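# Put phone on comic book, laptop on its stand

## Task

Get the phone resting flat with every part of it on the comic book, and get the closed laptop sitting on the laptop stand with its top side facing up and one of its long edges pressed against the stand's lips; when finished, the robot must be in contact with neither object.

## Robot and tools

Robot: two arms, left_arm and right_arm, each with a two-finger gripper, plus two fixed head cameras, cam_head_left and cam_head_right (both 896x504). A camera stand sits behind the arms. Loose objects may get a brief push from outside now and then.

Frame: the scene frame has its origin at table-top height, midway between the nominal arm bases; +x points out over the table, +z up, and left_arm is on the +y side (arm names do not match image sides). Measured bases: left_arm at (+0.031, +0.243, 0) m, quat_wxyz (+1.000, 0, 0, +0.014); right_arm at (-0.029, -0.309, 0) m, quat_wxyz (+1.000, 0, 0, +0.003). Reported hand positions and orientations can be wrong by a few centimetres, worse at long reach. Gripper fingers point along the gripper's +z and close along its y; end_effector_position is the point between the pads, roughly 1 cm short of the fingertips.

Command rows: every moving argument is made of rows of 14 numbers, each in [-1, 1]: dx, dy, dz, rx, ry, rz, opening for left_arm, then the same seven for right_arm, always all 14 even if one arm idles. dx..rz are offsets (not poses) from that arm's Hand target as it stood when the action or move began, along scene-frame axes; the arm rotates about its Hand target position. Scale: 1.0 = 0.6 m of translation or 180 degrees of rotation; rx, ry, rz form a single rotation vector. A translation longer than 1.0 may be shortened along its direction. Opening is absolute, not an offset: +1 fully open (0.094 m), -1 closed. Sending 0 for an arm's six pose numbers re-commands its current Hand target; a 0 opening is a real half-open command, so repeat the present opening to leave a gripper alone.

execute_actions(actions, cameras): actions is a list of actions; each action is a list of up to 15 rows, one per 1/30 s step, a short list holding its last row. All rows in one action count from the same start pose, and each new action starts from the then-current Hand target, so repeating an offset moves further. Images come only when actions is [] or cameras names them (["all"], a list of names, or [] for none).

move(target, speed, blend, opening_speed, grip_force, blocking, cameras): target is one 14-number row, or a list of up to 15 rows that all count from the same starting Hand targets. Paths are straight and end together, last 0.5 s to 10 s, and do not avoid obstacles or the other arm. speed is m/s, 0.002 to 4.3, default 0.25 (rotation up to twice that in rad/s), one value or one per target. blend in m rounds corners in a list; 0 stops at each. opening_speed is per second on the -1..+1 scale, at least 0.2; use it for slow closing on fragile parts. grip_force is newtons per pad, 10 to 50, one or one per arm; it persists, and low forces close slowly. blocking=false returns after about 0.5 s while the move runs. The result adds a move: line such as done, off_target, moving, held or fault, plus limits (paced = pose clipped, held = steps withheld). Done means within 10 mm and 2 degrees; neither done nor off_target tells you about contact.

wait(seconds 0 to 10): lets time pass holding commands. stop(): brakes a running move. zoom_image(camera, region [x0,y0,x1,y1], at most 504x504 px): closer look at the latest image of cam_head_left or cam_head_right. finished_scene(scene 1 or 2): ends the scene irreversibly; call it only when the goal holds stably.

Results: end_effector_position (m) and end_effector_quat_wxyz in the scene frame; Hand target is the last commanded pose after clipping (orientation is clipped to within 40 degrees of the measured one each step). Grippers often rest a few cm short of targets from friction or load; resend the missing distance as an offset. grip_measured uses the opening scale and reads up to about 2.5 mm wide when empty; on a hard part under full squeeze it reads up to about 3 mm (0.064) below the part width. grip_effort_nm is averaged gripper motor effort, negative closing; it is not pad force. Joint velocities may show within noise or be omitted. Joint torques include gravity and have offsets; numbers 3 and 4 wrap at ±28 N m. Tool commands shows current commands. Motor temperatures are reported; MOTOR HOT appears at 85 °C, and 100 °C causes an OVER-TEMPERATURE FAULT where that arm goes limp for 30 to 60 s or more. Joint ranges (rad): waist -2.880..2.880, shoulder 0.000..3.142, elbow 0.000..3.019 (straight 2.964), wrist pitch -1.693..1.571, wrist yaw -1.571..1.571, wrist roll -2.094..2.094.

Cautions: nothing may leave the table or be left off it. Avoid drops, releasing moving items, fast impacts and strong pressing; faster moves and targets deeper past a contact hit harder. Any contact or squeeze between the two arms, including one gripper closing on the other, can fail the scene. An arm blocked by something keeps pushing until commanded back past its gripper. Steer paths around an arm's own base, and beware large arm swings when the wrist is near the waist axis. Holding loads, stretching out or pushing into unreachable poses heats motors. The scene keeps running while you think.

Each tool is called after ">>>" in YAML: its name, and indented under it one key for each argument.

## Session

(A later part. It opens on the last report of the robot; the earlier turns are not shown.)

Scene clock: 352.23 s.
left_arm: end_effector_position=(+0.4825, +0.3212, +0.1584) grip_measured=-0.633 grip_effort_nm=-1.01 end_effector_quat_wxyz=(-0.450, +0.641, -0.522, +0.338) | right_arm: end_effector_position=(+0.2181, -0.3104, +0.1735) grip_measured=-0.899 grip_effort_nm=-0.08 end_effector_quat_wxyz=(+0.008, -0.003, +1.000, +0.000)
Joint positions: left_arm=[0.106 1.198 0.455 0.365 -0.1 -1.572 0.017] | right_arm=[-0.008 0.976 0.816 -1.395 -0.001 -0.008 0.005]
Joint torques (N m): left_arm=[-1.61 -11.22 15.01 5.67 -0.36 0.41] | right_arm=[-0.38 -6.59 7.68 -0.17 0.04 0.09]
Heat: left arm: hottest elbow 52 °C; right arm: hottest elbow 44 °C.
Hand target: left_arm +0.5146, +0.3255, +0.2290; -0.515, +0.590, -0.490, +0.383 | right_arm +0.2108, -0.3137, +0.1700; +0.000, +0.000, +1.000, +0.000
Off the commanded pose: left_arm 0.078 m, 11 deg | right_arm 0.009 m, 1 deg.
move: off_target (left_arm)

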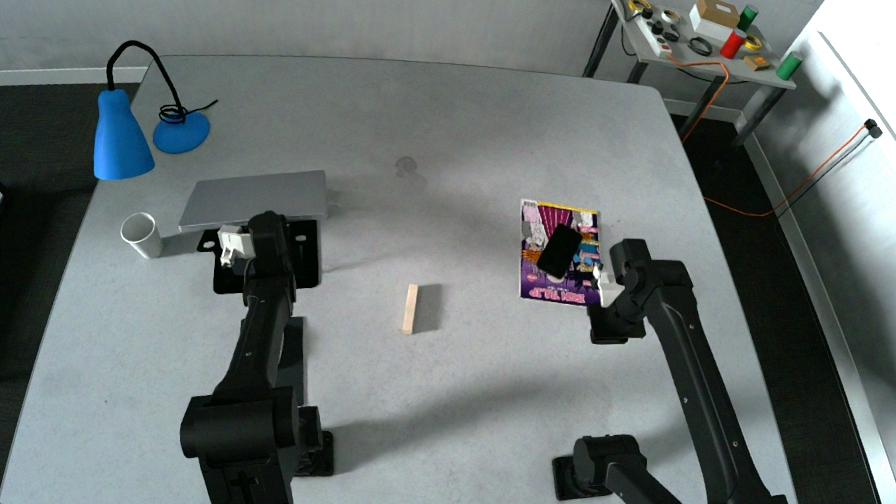

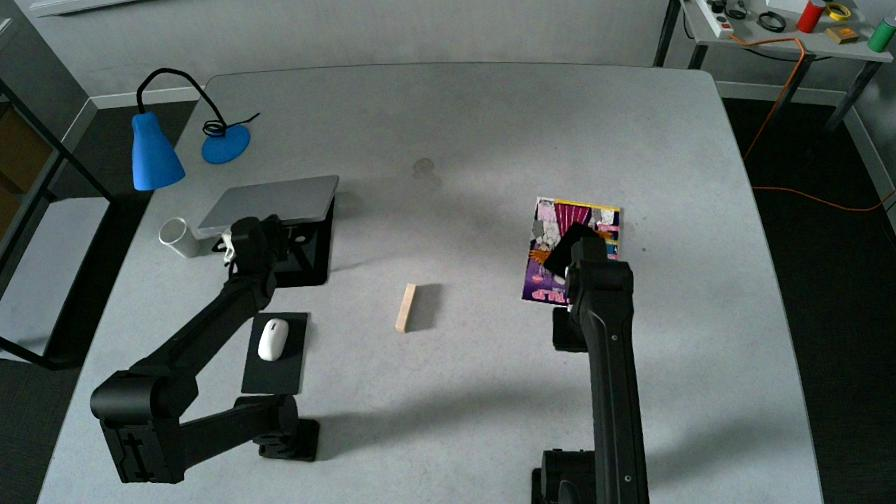

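>>> move:
  target: [-0.03,0.0,-0.083,0,0,0,-0.9,0,0,0,0,0,0,-0.9]
  speed: 0.08
  cameras: ["cam_head_left","cam_head_right"]

Scene clock: 374.20 s.
left_arm: end_effector_position=(+0.4869, +0.3198, +0.1650) grip_measured=-0.634 grip_effort_nm=-1.01 end_effector_quat_wxyz=(-0.486, +0.612, -0.497, +0.379) | right_arm: end_effector_position=(+0.2181, -0.3104, +0.1735) grip_measured=-0.899 grip_effort_nm=-0.08 end_effector_quat_wxyz=(+0.008, -0.003, +1.000, +0.000)
Joint positions: left_arm=[0.106 1.258 0.409 0.604 -0.088 -1.574 0.017] | right_arm=[-0.008 0.976 0.816 -1.395 -0.001 -0.008 0.005]
Joint torques (N m): left_arm=[-0.32 -6.36 9.72 4.14 -0.37 0.43] | right_arm=[-0.44 -6.59 7.68 -0.16 0.04 0.09]
Heat: left arm: hottest elbow 50 °C; right arm: hottest elbow 44 °C.
Hand target: left_arm +0.4966, +0.3255, +0.1791; -0.515, +0.590, -0.490, +0.383 | right_arm +0.2108, -0.3137, +0.1700; +0.000, +0.000, +1.000, +0.000
Off the commanded pose: left_arm 0.018 m, 4 deg | right_arm 0.009 m, 1 deg.
move: off_target (left_arm)

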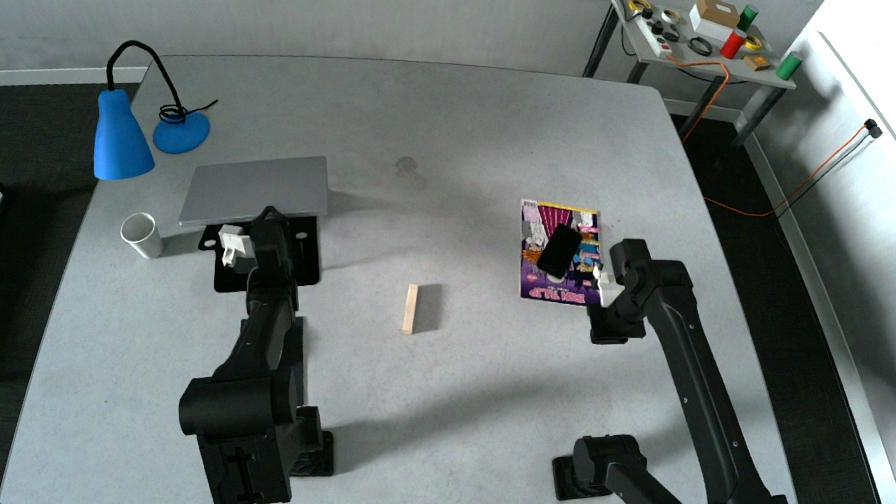

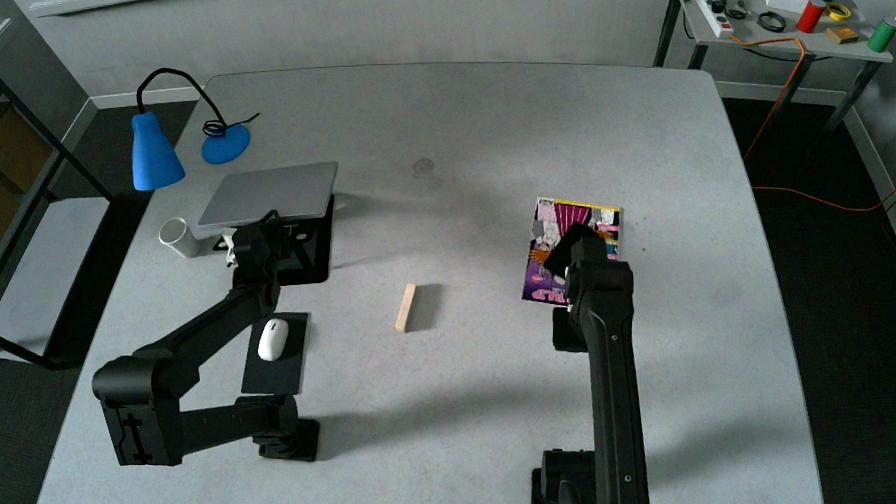

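>>> move:
  target: [0.025,0.0,0.055,-0.011,0.11,0,-0.9,0,0,0,0,0,0,-0.9]
  speed: 0.1
  cameras: ["cam_head_left","cam_head_right"]

Scene clock: 390.70 s.
left_arm: end_effector_position=(+0.4851, +0.3211, +0.1491) grip_measured=-0.635 grip_effort_nm=-1.00 end_effector_quat_wxyz=(-0.367, +0.685, -0.573, +0.261) | right_arm: end_effector_position=(+0.2181, -0.3104, +0.1735) grip_measured=-0.899 grip_effort_nm=-0.08 end_effector_quat_wxyz=(+0.008, -0.003, +1.000, +0.000)
Joint positions: left_arm=[0.106 1.189 0.606 -0.057 -0.097 -1.563 0.017] | right_arm=[-0.008 0.976 0.816 -1.395 -0.001 -0.008 0.005]
Joint torques (N m): left_arm=[-1.79 -13.51 17.63 1.11 -0.6 0.43] | right_arm=[-0.44 -6.59 7.68 -0.14 0.04 0.08]
Motor temperatures (°C): left_arm=[22 27 46 25 29 24 29] | right_arm=[26 35 44 25 24 23 25]
Heat: left arm: hottest elbow 46 °C; right arm: hottest elbow 44 °C.
Hand target: left_arm +0.5116, +0.3254, +0.2121; -0.413, +0.656, -0.565, +0.284 | right_arm +0.2108, -0.3137, +0.1700; +0.000, +0.000, +1.000, +0.000
Off the commanded pose: left_arm 0.068 m, 7 deg | right_arm 0.009 m, 1 deg.
move: off_target (left_arm)

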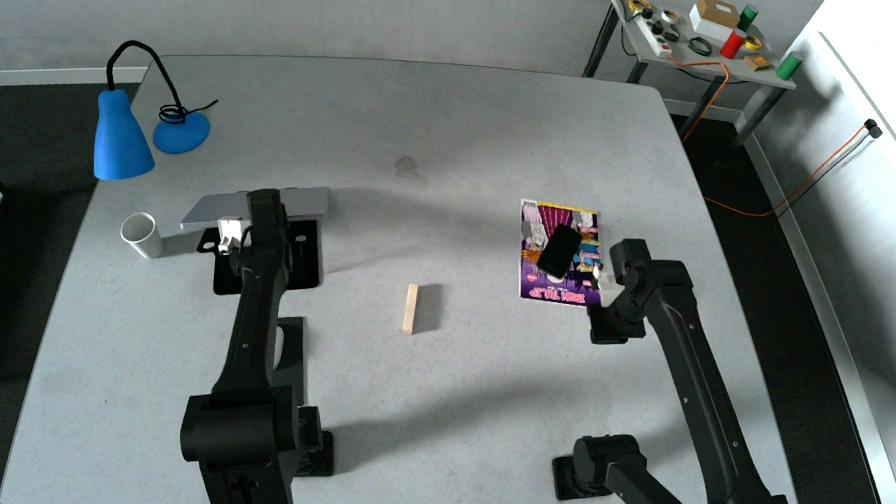

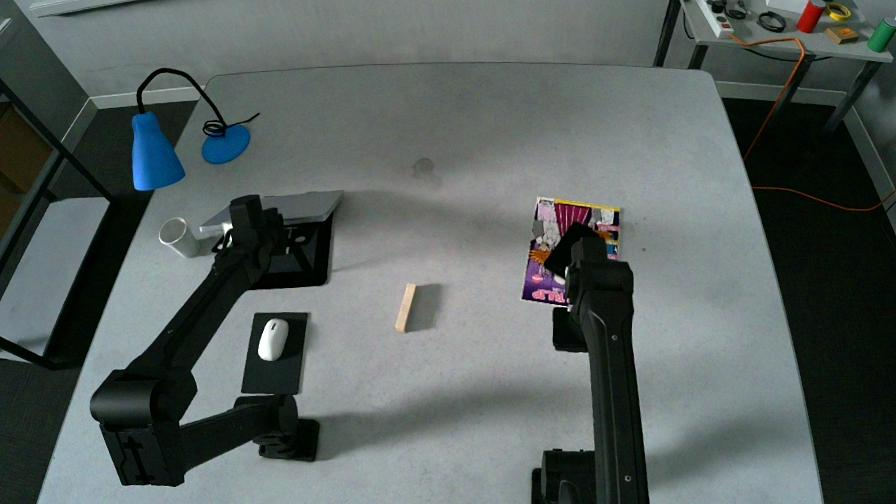

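>>> zoom_image:
  camera: "cam_head_left"
  region: [110, 150, 350, 310]

>>> zoom_image:
  camera: "cam_head_right"
  region: [140, 150, 380, 310]

Scaled by 2.100.

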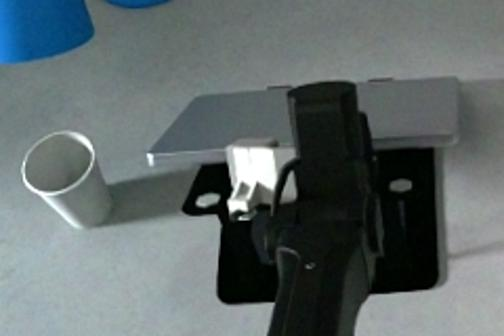

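Scaled by 2.100.

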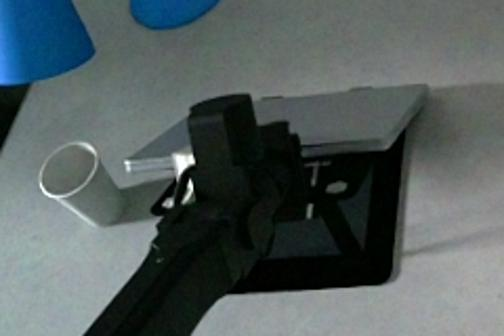

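>>> move:
  target: [-0.01,0.0,-0.05,0,0,0,-0.9,0,0,0,0,0,0,-0.9]
  speed: 0.08

Scene clock: 399.00 s.
left_arm: end_effector_position=(+0.4900, +0.3218, +0.1488) grip_measured=-0.635 grip_effort_nm=-1.01 end_effector_quat_wxyz=(-0.373, +0.682, -0.571, +0.265) | right_arm: end_effector_position=(+0.2181, -0.3104, +0.1735) grip_measured=-0.899 grip_effort_nm=-0.08 end_effector_quat_wxyz=(+0.008, -0.003, +1.000, +0.000)
Joint positions: left_arm=[0.106 1.204 0.606 -0.025 -0.098 -1.563 0.017] | right_arm=[-0.008 0.976 0.816 -1.395 -0.001 -0.008 0.005]
Joint torques (N m): left_arm=[-1.26 -11.28 12.14 3.51 -0.49 0.44] | right_arm=[-0.38 -6.65 7.68 -0.2 0.04 0.08]
Heat: left arm: hottest elbow 47 °C; right arm: hottest elbow 44 °C.
Hand target: left_arm +0.5056, +0.3254, +0.1822; -0.413, +0.656, -0.564, +0.284 | right_arm +0.2108, -0.3137, +0.1700; +0.000, +0.000, +1.000, +0.000
Off the commanded pose: left_arm 0.037 m, 6 deg | right_arm 0.009 m, 1 deg.
move: off_target (left_arm)

>>> move:
  target: [0,0,0.02,0,0,0,-0.4,0,0,0,0,0,0,-0.9]
  speed: 0.08
  opening_speed: 0.4
  cameras: ["cam_head_left","cam_head_right"]

Scene clock: 404.33 s.
left_arm: end_effector_position=(+0.4878, +0.3226, +0.1462) grip_measured=-0.402 grip_effort_nm=0.09 end_effector_quat_wxyz=(-0.373, +0.678, -0.580, +0.255) | right_arm: end_effector_position=(+0.2181, -0.3104, +0.1735) grip_measured=-0.899 grip_effort_nm=-0.08 end_effector_quat_wxyz=(+0.008, -0.003, +1.000, +0.000)
Joint positions: left_arm=[0.106 1.204 0.606 -0.039 -0.104 -1.539 0.028] | right_arm=[-0.008 0.976 0.816 -1.395 -0.001 -0.008 0.005]
Joint torques (N m): left_arm=[-1.03 -12.63 13.79 2.77 -0.19 0.21] | right_arm=[-0.44 -6.65 7.68 -0.16 0.04 0.09]
Heat: left arm: hottest elbow 46 °C; right arm: hottest elbow 44 °C.
Hand target: left_arm +0.5056, +0.3254, +0.1940; -0.412, +0.656, -0.565, +0.284 | right_arm +0.2108, -0.3137, +0.1700; +0.000, +0.000, +1.000, +0.000
Off the commanded pose: left_arm 0.051 m, 6 deg | right_arm 0.009 m, 1 deg.
move: off_target (left_arm)

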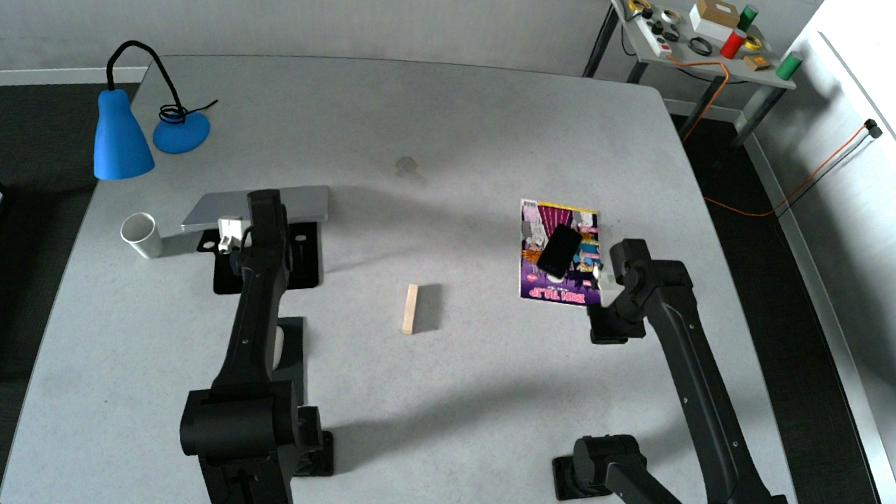

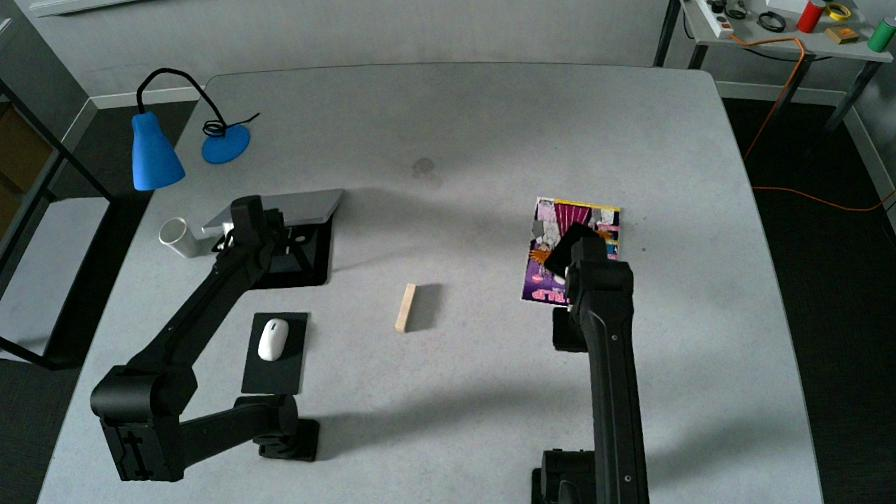

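>>> move:
  target: [-0.045,-0.01,0.0,0,0,0,-0.4,0,0,0,0,0,0,-0.9]
  speed: 0.06
  cameras: ["cam_head_left","cam_head_right"]

Scene clock: 409.73 s.
left_arm: end_effector_position=(+0.4702, +0.3212, +0.1773) grip_measured=-0.401 grip_effort_nm=0.09 end_effector_quat_wxyz=(-0.399, +0.667, -0.567, +0.274) | right_arm: end_effector_position=(+0.2181, -0.3104, +0.1735) grip_measured=-0.899 grip_effort_nm=-0.08 end_effector_quat_wxyz=(+0.008, -0.003, +1.000, +0.000)
Joint positions: left_arm=[0.106 1.083 0.571 -0.052 -0.109 -1.538 0.028] | right_arm=[-0.008 0.976 0.816 -1.395 -0.001 -0.008 0.005]
Joint torques (N m): left_arm=[-1.32 -7.71 12.41 2.18 -0.25 0.16] | right_arm=[-0.38 -6.59 7.68 -0.18 0.04 0.09]
Heat: left arm: hottest elbow 46 °C; right arm: hottest elbow 44 °C.
Hand target: left_arm +0.4785, +0.3195, +0.1939; -0.412, +0.656, -0.565, +0.284 | right_arm +0.2108, -0.3137, +0.1700; +0.000, +0.000, +1.000, +0.000
Off the commanded pose: left_arm 0.019 m, 2 deg | right_arm 0.009 m, 1 deg.
move: off_target (left_arm)

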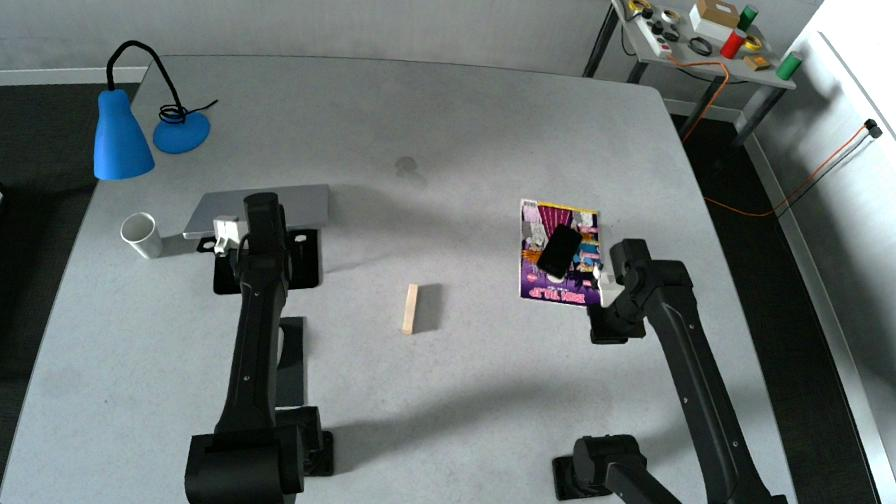

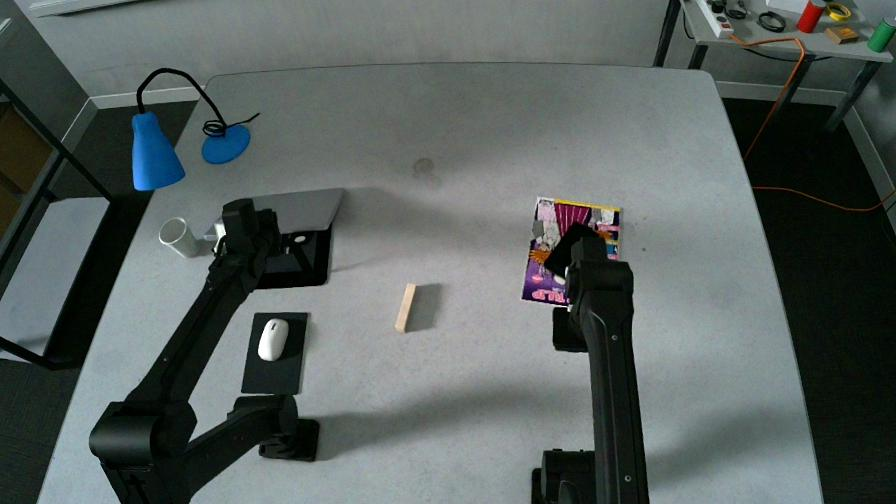

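>>> zoom_image:
  camera: "cam_head_left"
  region: [110, 150, 350, 310]

Scaled by 2.100.

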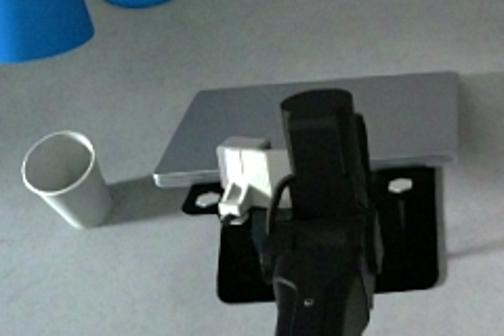

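>>> move:
  target: [-0.06,-0.014,0.028,0,0,0,-0.4,0,0,0,0,0,0,-0.9]
  speed: 0.06
  cameras: ["cam_head_left","cam_head_right"]

>>> zoom_image:
  camera: "cam_head_left"
  region: [110, 150, 350, 310]

Scene clock: 418.60 s.
left_arm: end_effector_position=(+0.4463, +0.3172, +0.2121) grip_measured=-0.401 grip_effort_nm=0.09 end_effector_quat_wxyz=(-0.414, +0.660, -0.559, +0.284) | right_arm: end_effector_position=(+0.2181, -0.3104, +0.1735) grip_measured=-0.899 grip_effort_nm=-0.08 end_effector_quat_wxyz=(+0.008, -0.003, +1.000, +0.000)
Joint positions: left_arm=[0.1 0.938 0.561 -0.146 -0.12 -1.538 0.028] | right_arm=[-0.008 0.976 0.816 -1.395 -0.001 -0.008 0.005]
Joint torques (N m): left_arm=[-2.78 -7.65 10.13 1.46 -0.26 0.12] | right_arm=[-0.32 -6.59 7.72 -0.18 0.04 0.08]
Heat: left arm: hottest elbow 44 °C; right arm: hottest elbow 44 °C.
Hand target: left_arm +0.4426, +0.3110, +0.2108; -0.413, +0.656, -0.565, +0.284 | right_arm +0.2108, -0.3137, +0.1700; +0.000, +0.000, +1.000, +0.000
Off the commanded pose: left_arm 0.007 m, 1 deg | right_arm 0.009 m, 1 deg.
move: done

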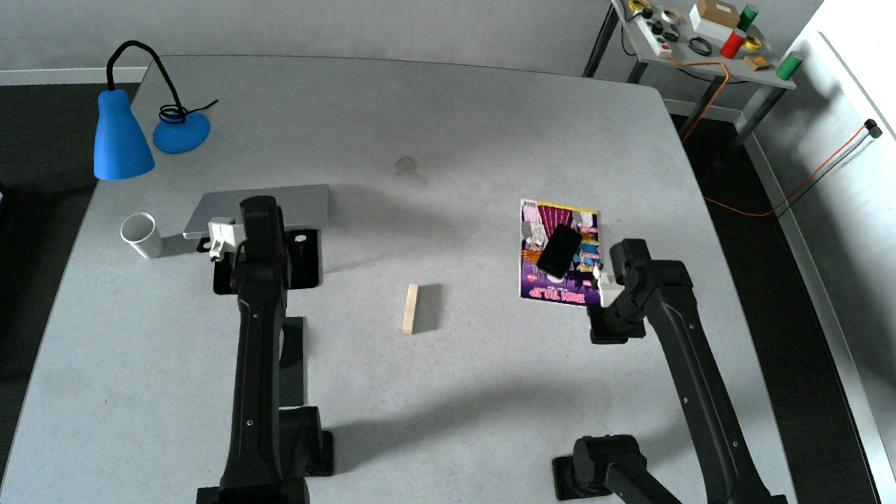

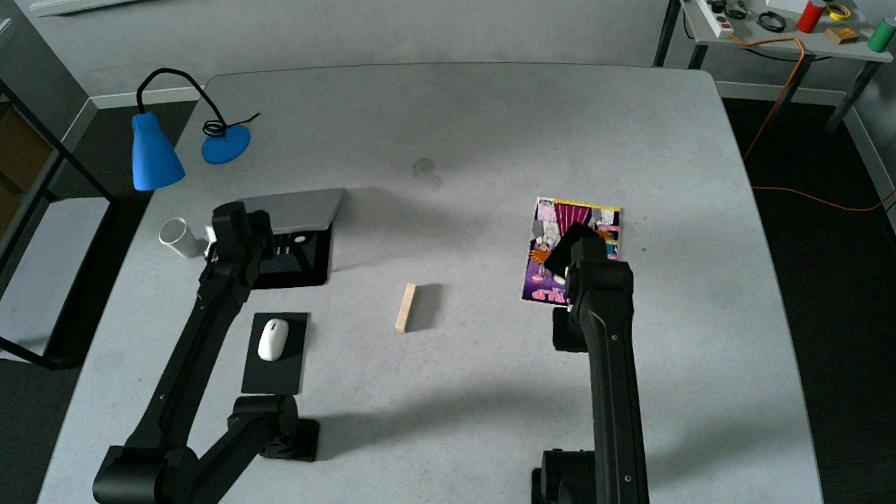

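Scaled by 2.100.

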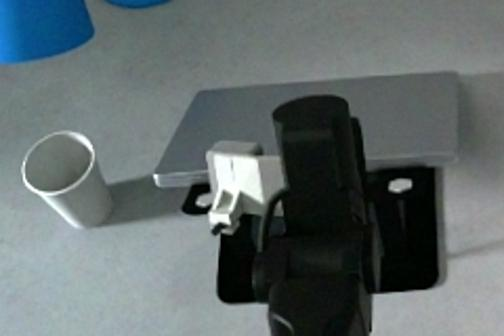

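>>> move:
  target:
    - [-0.12,-0.03,0.12,0,0,0,-0.4,0,0,0,0,0,0,-0.9]
    - [-0.2,-0.35,0.2,0,0,0,-0.9,0,0,0,0,0,0,-0.9]
  speed: 0.18
  blend: [0.03,0]
  cameras: ["cam_head_left","cam_head_right"]

>>> zoom_image:
  camera: "cam_head_left"
  region: [110, 150, 350, 310]

>>> zoom_image:
  camera: "cam_head_right"
  region: [140, 150, 380, 310]

Scene clock: 429.00 s.
left_arm: end_effector_position=(+0.3173, +0.1142, +0.2947) grip_measured=-0.897 grip_effort_nm=-0.08 end_effector_quat_wxyz=(-0.418, +0.615, -0.608, +0.279) | right_arm: end_effector_position=(+0.2181, -0.3104, +0.1735) grip_measured=-0.899 grip_effort_nm=-0.08 end_effector_quat_wxyz=(+0.008, -0.003, +1.000, +0.000)
Joint positions: left_arm=[-0.88 0.716 0.733 -0.876 -0.857 -2.098 0.005] | right_arm=[-0.008 0.976 0.816 -1.395 -0.001 -0.008 0.005]
Joint torques (N m): left_arm=[-2.14 -2.84 18.26 0.92 -0.54 -0.06] | right_arm=[-0.38 -6.65 7.68 -0.16 0.04 0.08]
Heat: left arm: hottest elbow 44 °C; right arm: hottest elbow 43 °C.
Hand target: left_arm +0.3226, +0.1010, +0.3308; -0.413, +0.656, -0.565, +0.284 | right_arm +0.2108, -0.3137, +0.1700; +0.000, +0.000, +1.000, +0.000
Off the commanded pose: left_arm 0.039 m, 7 deg | right_arm 0.009 m, 1 deg.
joint sent to its limit (left arm) — joint 6 (wrist roll), lower limit. The joint targets are off in orientation, not in position.
move: off_target (left_arm); target 2's new opening was sent with left_arm's hand 0.039 m and 7 deg from that target

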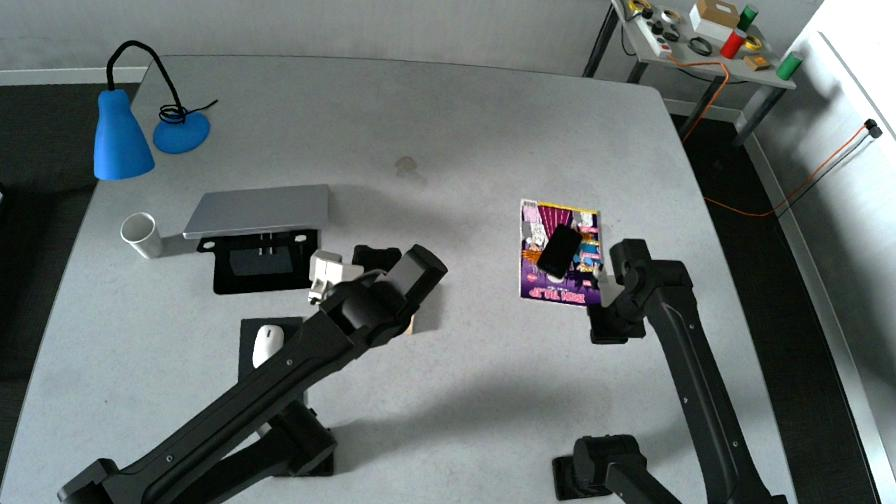

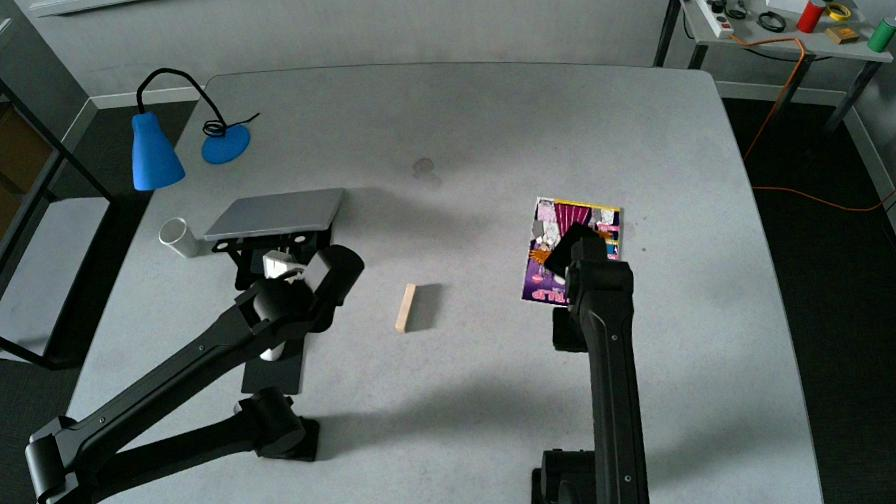

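Scaled by 2.100.

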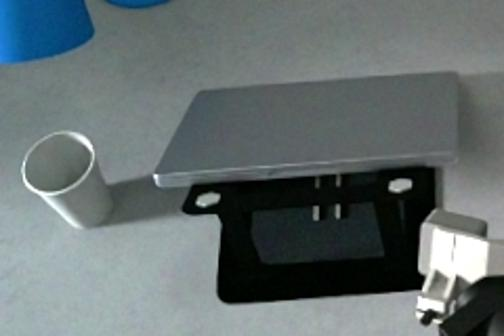

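Scaled by 2.100.

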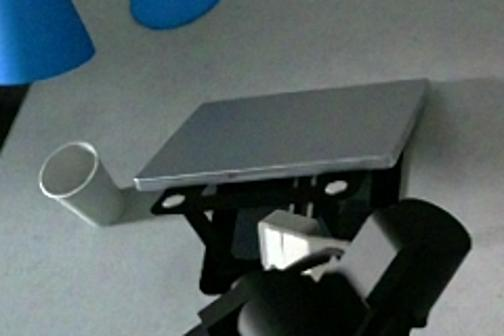

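>>> zoom_image:
  camera: "cam_head_left"
  region: [175, 172, 335, 252]

>>> zoom_image:
  camera: "cam_head_right"
  region: [195, 175, 355, 255]

Scaled by 3.150.

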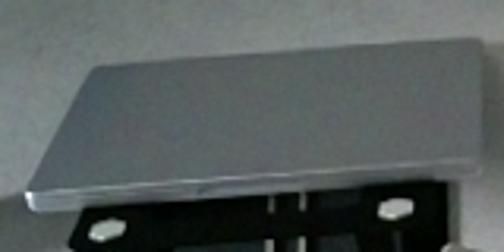

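Scaled by 3.150.

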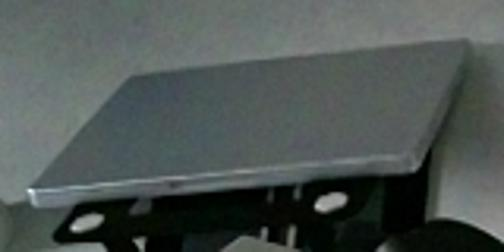

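>>> move:
  target: [-0.021,0.365,-0.033,0.381,0.0964,-0.338,-0.9,0,0,0,0,0,0,-0.9]
  speed: 0.3

Scene clock: 477.83 s.
left_arm: end_effector_position=(+0.3048, +0.3132, +0.2823) grip_measured=-0.898 grip_effort_nm=-0.08 end_effector_quat_wxyz=(+0.406, -0.004, +0.914, -0.012) | right_arm: end_effector_position=(+0.2181, -0.3104, +0.1735) grip_measured=-0.899 grip_effort_nm=-0.08 end_effector_quat_wxyz=(+0.008, -0.003, +1.000, +0.000)
Joint positions: left_arm=[0.445 0.552 0.723 -0.972 0.363 0.317 0.005] | right_arm=[-0.008 0.976 0.816 -1.395 -0.001 -0.008 0.005]
Joint torques (N m): left_arm=[0.44 0.09 16.62 1.25 0.27 0.1] | right_arm=[-0.32 -6.65 7.66 -0.17 0.04 0.08]
Heat: left arm: hottest elbow 46 °C; right arm: hottest elbow 43 °C.
Hand target: left_arm +0.3099, +0.3200, +0.3110; +0.423, -0.001, +0.906, +0.000 | right_arm +0.2108, -0.3137, +0.1700; +0.000, +0.000, +1.000, +0.000
Off the commanded pose: left_arm 0.030 m, 3 deg | right_arm 0.009 m, 1 deg.
move: off_target (left_arm)

>>> move:
  target: [0.15,0.05,-0.165,0,0,0,-0.9,0,0,0,0,0,0,-0.9]
  speed: 0.15
  cameras: ["cam_head_left","cam_head_right"]

>>> zoom_image:
  camera: "cam_head_right"
  region: [175, 170, 335, 290]

>>> zoom_image:
  camera: "cam_head_left"
  region: [175, 170, 335, 290]

Scene clock: 483.93 s.
left_arm: end_effector_position=(+0.3960, +0.3538, +0.2139) grip_measured=-0.898 grip_effort_nm=-0.08 end_effector_quat_wxyz=(+0.420, -0.003, +0.908, +0.002) | right_arm: end_effector_position=(+0.2181, -0.3104, +0.1735) grip_measured=-0.899 grip_effort_nm=-0.08 end_effector_quat_wxyz=(+0.008, -0.003, +1.000, +0.000)
Joint positions: left_arm=[0.415 0.876 0.645 -0.521 0.327 0.295 0.005] | right_arm=[-0.008 0.976 0.816 -1.395 -0.001 -0.008 0.005]
Joint torques (N m): left_arm=[-3.14 -5.36 10.7 2.15 0.07 -0.06] | right_arm=[-0.32 -6.65 7.68 -0.17 0.04 0.09]
Heat: left arm: hottest elbow 47 °C; right arm: hottest elbow 43 °C.
Hand target: left_arm +0.3999, +0.3500, +0.2118; +0.423, +0.000, +0.906, +0.000 | right_arm +0.2108, -0.3137, +0.1700; +0.000, +0.000, +1.000, +0.000
Off the commanded pose: left_arm 0.006 m, 1 deg | right_arm 0.009 m, 1 deg.
move: done

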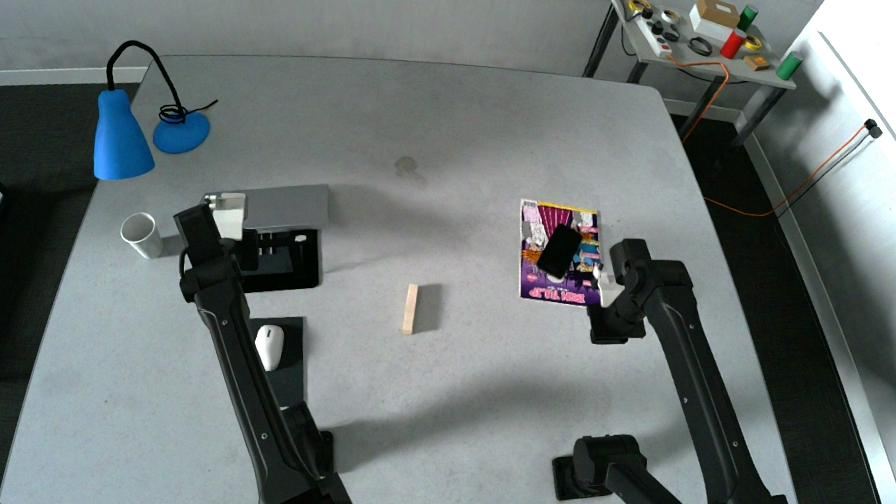

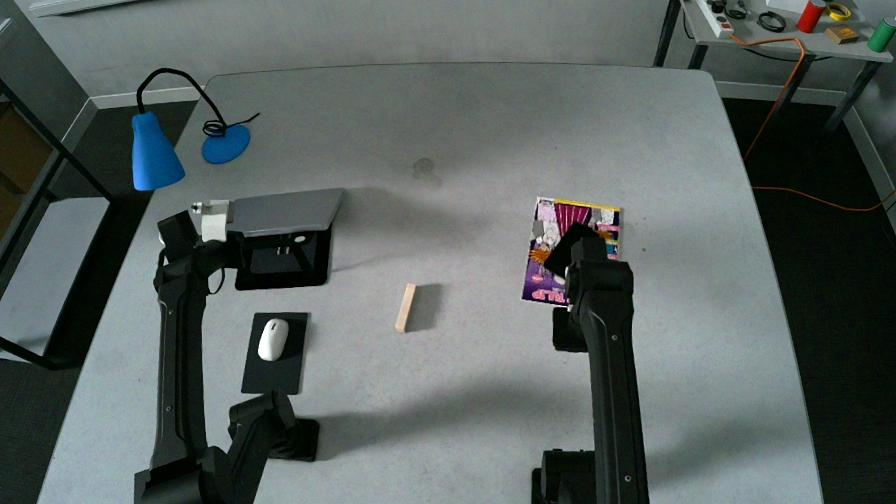

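Scaled by 3.150.

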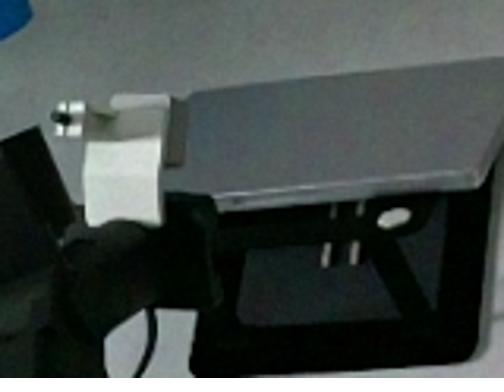

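Scaled by 3.150.

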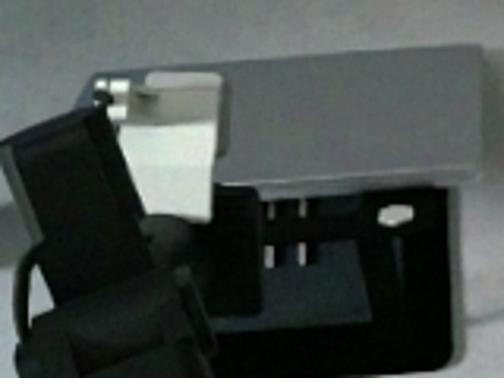

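>>> move:
  target: [0.04,-0.008,-0.07,0,0,0,-0.9,0,0,0,0,0,0,-0.9]
  speed: 0.1
  cameras: ["cam_head_left","cam_head_right"]

>>> zoom_image:
  camera: "cam_head_right"
  region: [175, 170, 335, 290]

>>> zoom_image:
  camera: "cam_head_left"
  region: [175, 170, 335, 290]

Scene clock: 489.37 s.
left_arm: end_effector_position=(+0.4210, +0.3499, +0.1733) grip_measured=-0.898 grip_effort_nm=-0.08 end_effector_quat_wxyz=(+0.421, -0.002, +0.907, +0.003) | right_arm: end_effector_position=(+0.2181, -0.3104, +0.1735) grip_measured=-0.899 grip_effort_nm=-0.08 end_effector_quat_wxyz=(+0.008, -0.003, +1.000, +0.000)
Joint positions: left_arm=[0.363 0.994 0.592 -0.338 0.289 0.259 0.005] | right_arm=[-0.008 0.976 0.816 -1.395 -0.001 -0.008 0.005]
Joint torques (N m): left_arm=[-2.73 -5.71 10.02 2.36 0.03 -0.13] | right_arm=[-0.32 -6.53 7.69 -0.17 0.04 0.09]
Heat: left arm: hottest elbow 46 °C; right arm: hottest elbow 43 °C.
Hand target: left_arm +0.4240, +0.3452, +0.1700; +0.423, -0.001, +0.906, +0.000 | right_arm +0.2108, -0.3137, +0.1700; +0.000, +0.000, +1.000, +0.000
Off the commanded pose: left_arm 0.007 m, 0 deg | right_arm 0.009 m, 1 deg.
move: done

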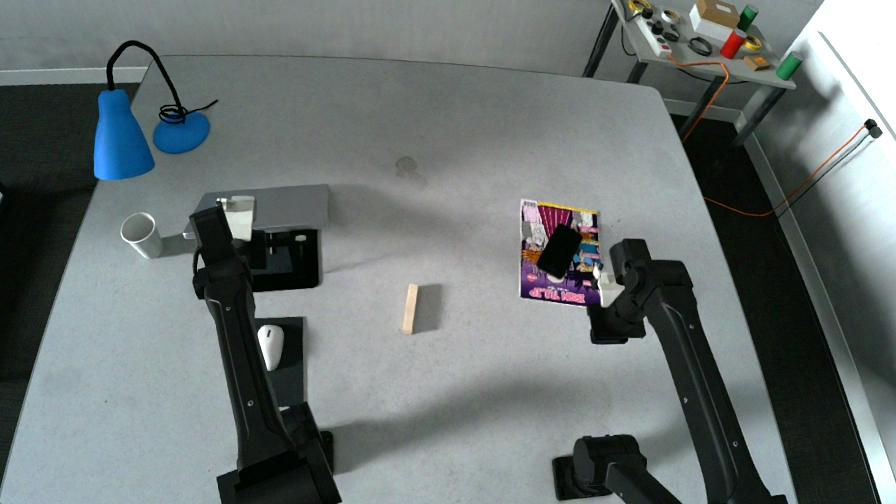

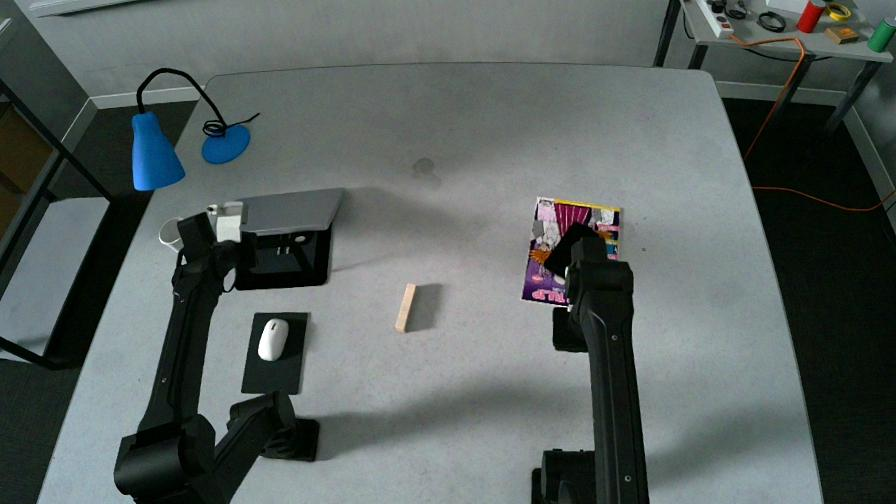

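Scaled by 3.150.

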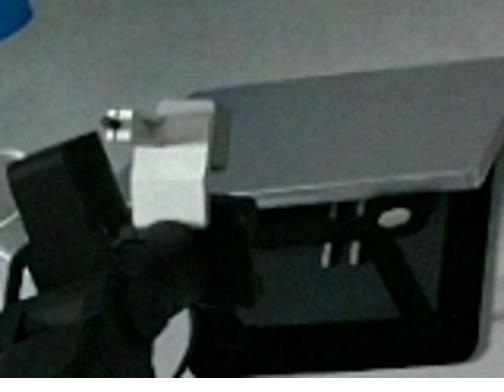

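Scaled by 3.150.

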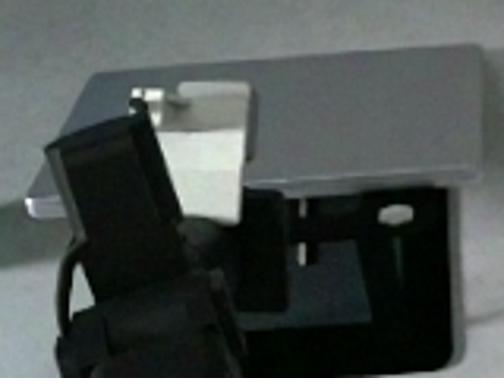

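>>> move:
  target: [0.022,-0.018,-0.015,0,0,0,-0.9,0,0,0,0,0,0,-0.9]
  speed: 0.06

>>> move:
  target: [0.015,0,-0.009,0,0,0,-0.9,0,0,0,0,0,0,-0.9]
  speed: 0.06
  cameras: ["cam_head_left","cam_head_right"]

>>> zoom_image:
  camera: "cam_head_right"
  region: [175, 170, 335, 290]

>>> zoom_image:
  camera: "cam_head_left"
  region: [175, 170, 335, 290]

Scene clock: 496.73 s.
left_arm: end_effector_position=(+0.4349, +0.3395, +0.1658) grip_measured=-0.898 grip_effort_nm=-0.08 end_effector_quat_wxyz=(+0.422, -0.002, +0.907, +0.004) | right_arm: end_effector_position=(+0.2181, -0.3104, +0.1735) grip_measured=-0.899 grip_effort_nm=-0.08 end_effector_quat_wxyz=(+0.008, -0.003, +1.000, +0.000)
Joint positions: left_arm=[0.311 1.035 0.592 -0.283 0.25 0.223 0.005] | right_arm=[-0.008 0.976 0.816 -1.395 -0.001 -0.008 0.005]
Joint torques (N m): left_arm=[-2.73 -6.36 9.77 2.3 -0.01 -0.1] | right_arm=[-0.44 -6.65 7.68 -0.16 0.04 0.08]
Heat: left arm: hottest elbow 44 °C; right arm: hottest elbow 43 °C.
Hand target: left_arm +0.4372, +0.3345, +0.1610; +0.423, -0.001, +0.906, +0.000 | right_arm +0.2108, -0.3137, +0.1700; +0.000, +0.000, +1.000, +0.000
Off the commanded pose: left_arm 0.007 m, 0 deg | right_arm 0.009 m, 1 deg.
move: done

Scene clock: 497.67 s.
left_arm: end_effector_position=(+0.4416, +0.3389, +0.1562) grip_measured=-0.898 grip_effort_nm=-0.08 end_effector_quat_wxyz=(+0.419, -0.003, +0.908, +0.002) | right_arm: end_effector_position=(+0.2181, -0.3104, +0.1735) grip_measured=-0.899 grip_effort_nm=-0.08 end_effector_quat_wxyz=(+0.008, -0.003, +1.000, +0.000)
Joint positions: left_arm=[0.302 1.073 0.592 -0.252 0.243 0.216 0.005] | right_arm=[-0.008 0.976 0.816 -1.395 -0.001 -0.008 0.005]
Joint torques (N m): left_arm=[-2.02 -6.48 10.29 2.15 -0.02 -0.11] | right_arm=[-0.38 -6.65 7.66 -0.16 0.04 0.08]
Heat: left arm: hottest elbow 44 °C; right arm: hottest elbow 43 °C.
Hand target: left_arm +0.4461, +0.3344, +0.1555; +0.423, -0.001, +0.906, +0.000 | right_arm +0.2108, -0.3137, +0.1700; +0.000, +0.000, +1.000, +0.000
Off the commanded pose: left_arm 0.006 m, 1 deg | right_arm 0.009 m, 1 deg.
move: done

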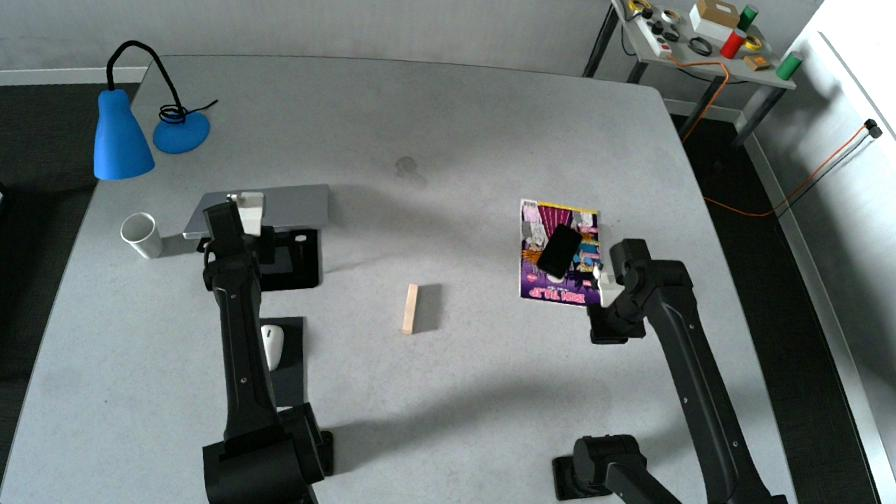

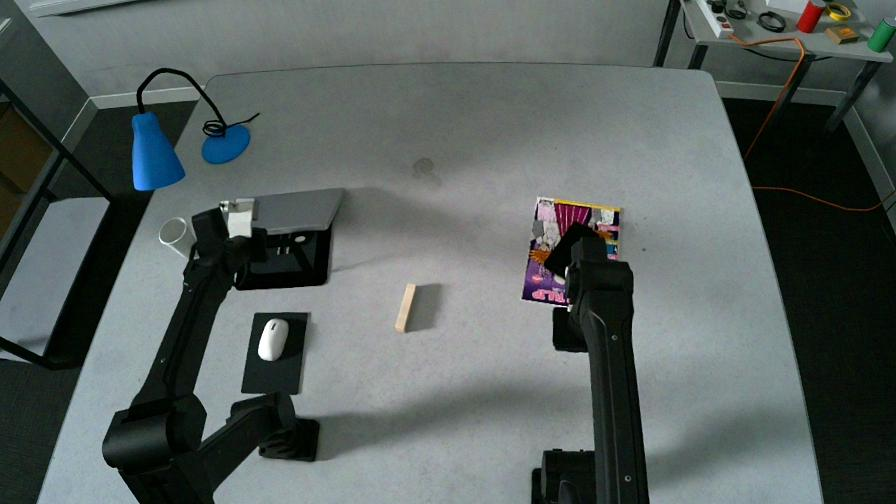

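Scaled by 3.150.

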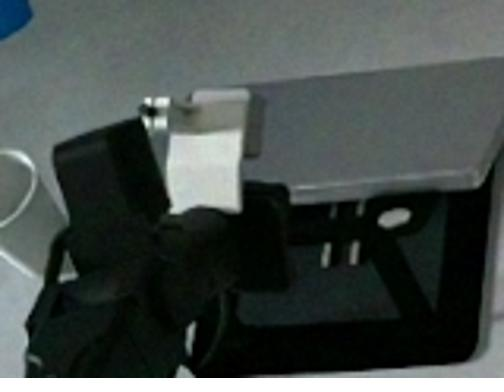

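Scaled by 3.150.

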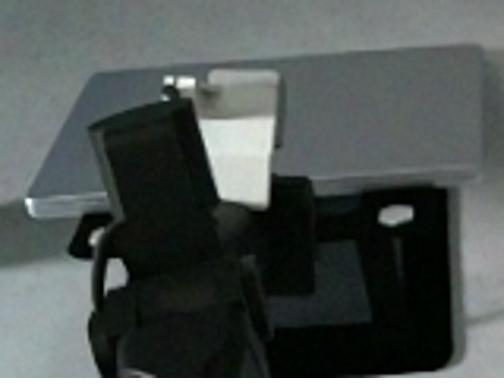

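>>> move:
  target: [0.018,-0.005,0.01,0,0,0,-0.9,0,0,0,0,0,0,-0.9]
  speed: 0.05

>>> move:
  target: [0.015,0,-0.008,0,0,0,-0.9,0,0,0,0,0,0,-0.9]
  speed: 0.05
  cameras: ["cam_head_left"]

>>> zoom_image:
  camera: "cam_head_left"
  region: [175, 170, 335, 290]

Scene clock: 502.70 s.
left_arm: end_effector_position=(+0.4436, +0.3332, +0.1489) grip_measured=-0.898 grip_effort_nm=-0.08 end_effector_quat_wxyz=(+0.410, -0.004, +0.912, -0.001) | right_arm: end_effector_position=(+0.2181, -0.3104, +0.1735) grip_measured=-0.899 grip_effort_nm=-0.08 end_effector_quat_wxyz=(+0.008, -0.003, +1.000, +0.000)
Joint positions: left_arm=[0.282 1.091 0.592 -0.251 0.228 0.203 0.005] | right_arm=[-0.008 0.976 0.816 -1.395 -0.001 -0.008 0.005]
Joint torques (N m): left_arm=[-2.49 -6.48 12.85 1.94 -0.03 -0.11] | right_arm=[-0.26 -6.65 7.68 -0.18 0.04 0.08]
Heat: left arm: hottest elbow 43 °C; right arm: hottest elbow 43 °C.
Hand target: left_arm +0.4570, +0.3315, +0.1616; +0.423, -0.001, +0.906, +0.000 | right_arm +0.2108, -0.3137, +0.1700; +0.000, +0.000, +1.000, +0.000
Off the commanded pose: left_arm 0.018 m, 2 deg | right_arm 0.009 m, 1 deg.
move: off_target (left_arm)

Scene clock: 503.60 s.
left_arm: end_effector_position=(+0.4495, +0.3324, +0.1453) grip_measured=-0.898 grip_effort_nm=-0.08 end_effector_quat_wxyz=(+0.413, -0.004, +0.911, -0.001) | right_arm: end_effector_position=(+0.2181, -0.3104, +0.1735) grip_measured=-0.899 grip_effort_nm=-0.08 end_effector_quat_wxyz=(+0.008, -0.003, +1.000, +0.000)
Joint positions: left_arm=[0.273 1.113 0.592 -0.22 0.223 0.194 0.005] | right_arm=[-0.008 0.976 0.816 -1.395 -0.001 -0.008 0.005]
Joint torques (N m): left_arm=[-2.67 -5.95 13.82 1.69 -0.07 -0.06] | right_arm=[-0.32 -6.71 7.69 -0.16 0.04 0.09]
Heat: left arm: hottest elbow 43 °C; right arm: hottest elbow 43 °C.
Hand target: left_arm +0.4659, +0.3315, +0.1567; +0.423, -0.001, +0.906, +0.000 | right_arm +0.2108, -0.3137, +0.1700; +0.000, +0.000, +1.000, +0.000
Off the commanded pose: left_arm 0.020 m, 1 deg | right_arm 0.009 m, 1 deg.
move: off_target (left_arm)
Images, in order (width x height): cam_head_left 896x504.

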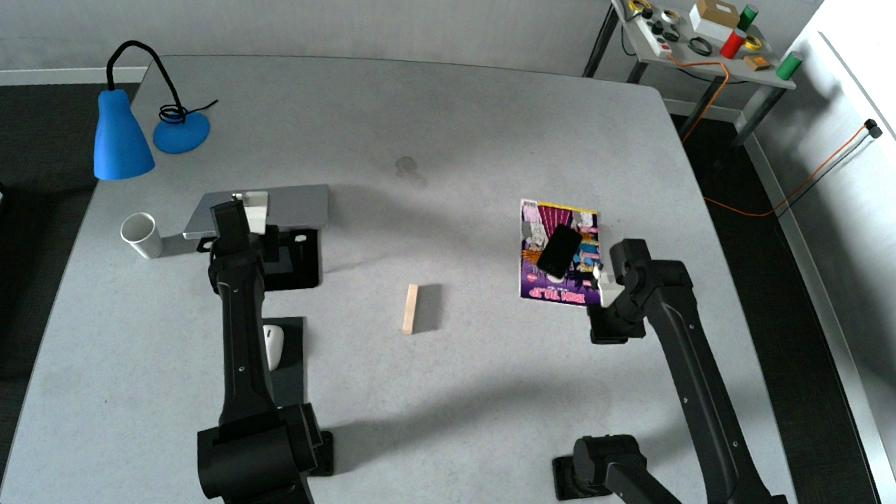

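Scaled by 3.150.

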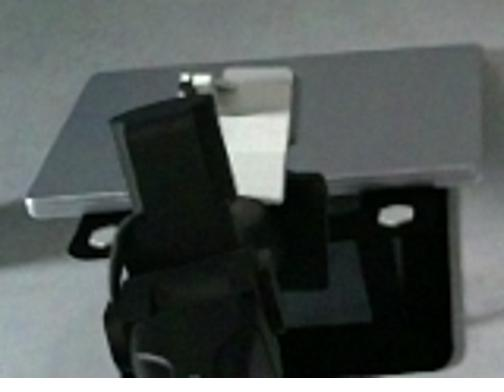

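>>> move:
  target: [-0.012,0,0.03,0,0,0,-0.9,0,0,0,0,0,0,-0.9]
  speed: 0.06

Scene clock: 507.47 s.
left_arm: end_effector_position=(+0.4436, +0.3304, +0.1475) grip_measured=-0.898 grip_effort_nm=-0.08 end_effector_quat_wxyz=(+0.404, -0.006, +0.915, -0.003) | right_arm: end_effector_position=(+0.2181, -0.3104, +0.1735) grip_measured=-0.899 grip_effort_nm=-0.08 end_effector_quat_wxyz=(+0.008, -0.003, +1.000, +0.000)
Joint positions: left_arm=[0.273 1.094 0.596 -0.264 0.223 0.194 0.005] | right_arm=[-0.008 0.976 0.816 -1.395 -0.001 -0.008 0.005]
Joint torques (N m): left_arm=[-1.73 -8.47 15.02 0.83 0.07 -0.05] | right_arm=[-0.38 -6.59 7.68 -0.18 0.04 0.09]
Heat: left arm: hottest elbow 43 °C; right arm: hottest elbow 43 °C.
Hand target: left_arm +0.4588, +0.3313, +0.1748; +0.423, +0.000, +0.906, +0.000 | right_arm +0.2108, -0.3137, +0.1700; +0.000, +0.000, +1.000, +0.000
Off the commanded pose: left_arm 0.031 m, 2 deg | right_arm 0.009 m, 1 deg.
move: off_target (left_arm)

>>> move:
  target: [-0.008,0,0.016,0,0,0,-0.9,0,0,0,0,0,0,-0.9]
  speed: 0.05

Scene clock: 509.83 s.
left_arm: end_effector_position=(+0.4360, +0.3279, +0.1505) grip_measured=-0.898 grip_effort_nm=-0.08 end_effector_quat_wxyz=(+0.397, -0.006, +0.918, -0.006) | right_arm: end_effector_position=(+0.2181, -0.3104, +0.1735) grip_measured=-0.899 grip_effort_nm=-0.08 end_effector_quat_wxyz=(+0.008, -0.003, +1.000, +0.000)
Joint positions: left_arm=[0.273 1.067 0.596 -0.308 0.224 0.194 0.005] | right_arm=[-0.008 0.976 0.816 -1.395 -0.001 -0.008 0.005]
Joint torques (N m): left_arm=[-1.61 -9.11 15.75 1.11 0.13 0.01] | right_arm=[-0.38 -6.65 7.66 -0.17 0.04 0.09]
Heat: left arm: hottest elbow 43 °C; right arm: hottest elbow 43 °C.
Hand target: left_arm +0.4540, +0.3314, +0.1844; +0.423, -0.001, +0.906, +0.000 | right_arm +0.2108, -0.3137, +0.1700; +0.000, +0.000, +1.000, +0.000
Off the commanded pose: left_arm 0.039 m, 3 deg | right_arm 0.009 m, 1 deg.
move: off_target (left_arm)


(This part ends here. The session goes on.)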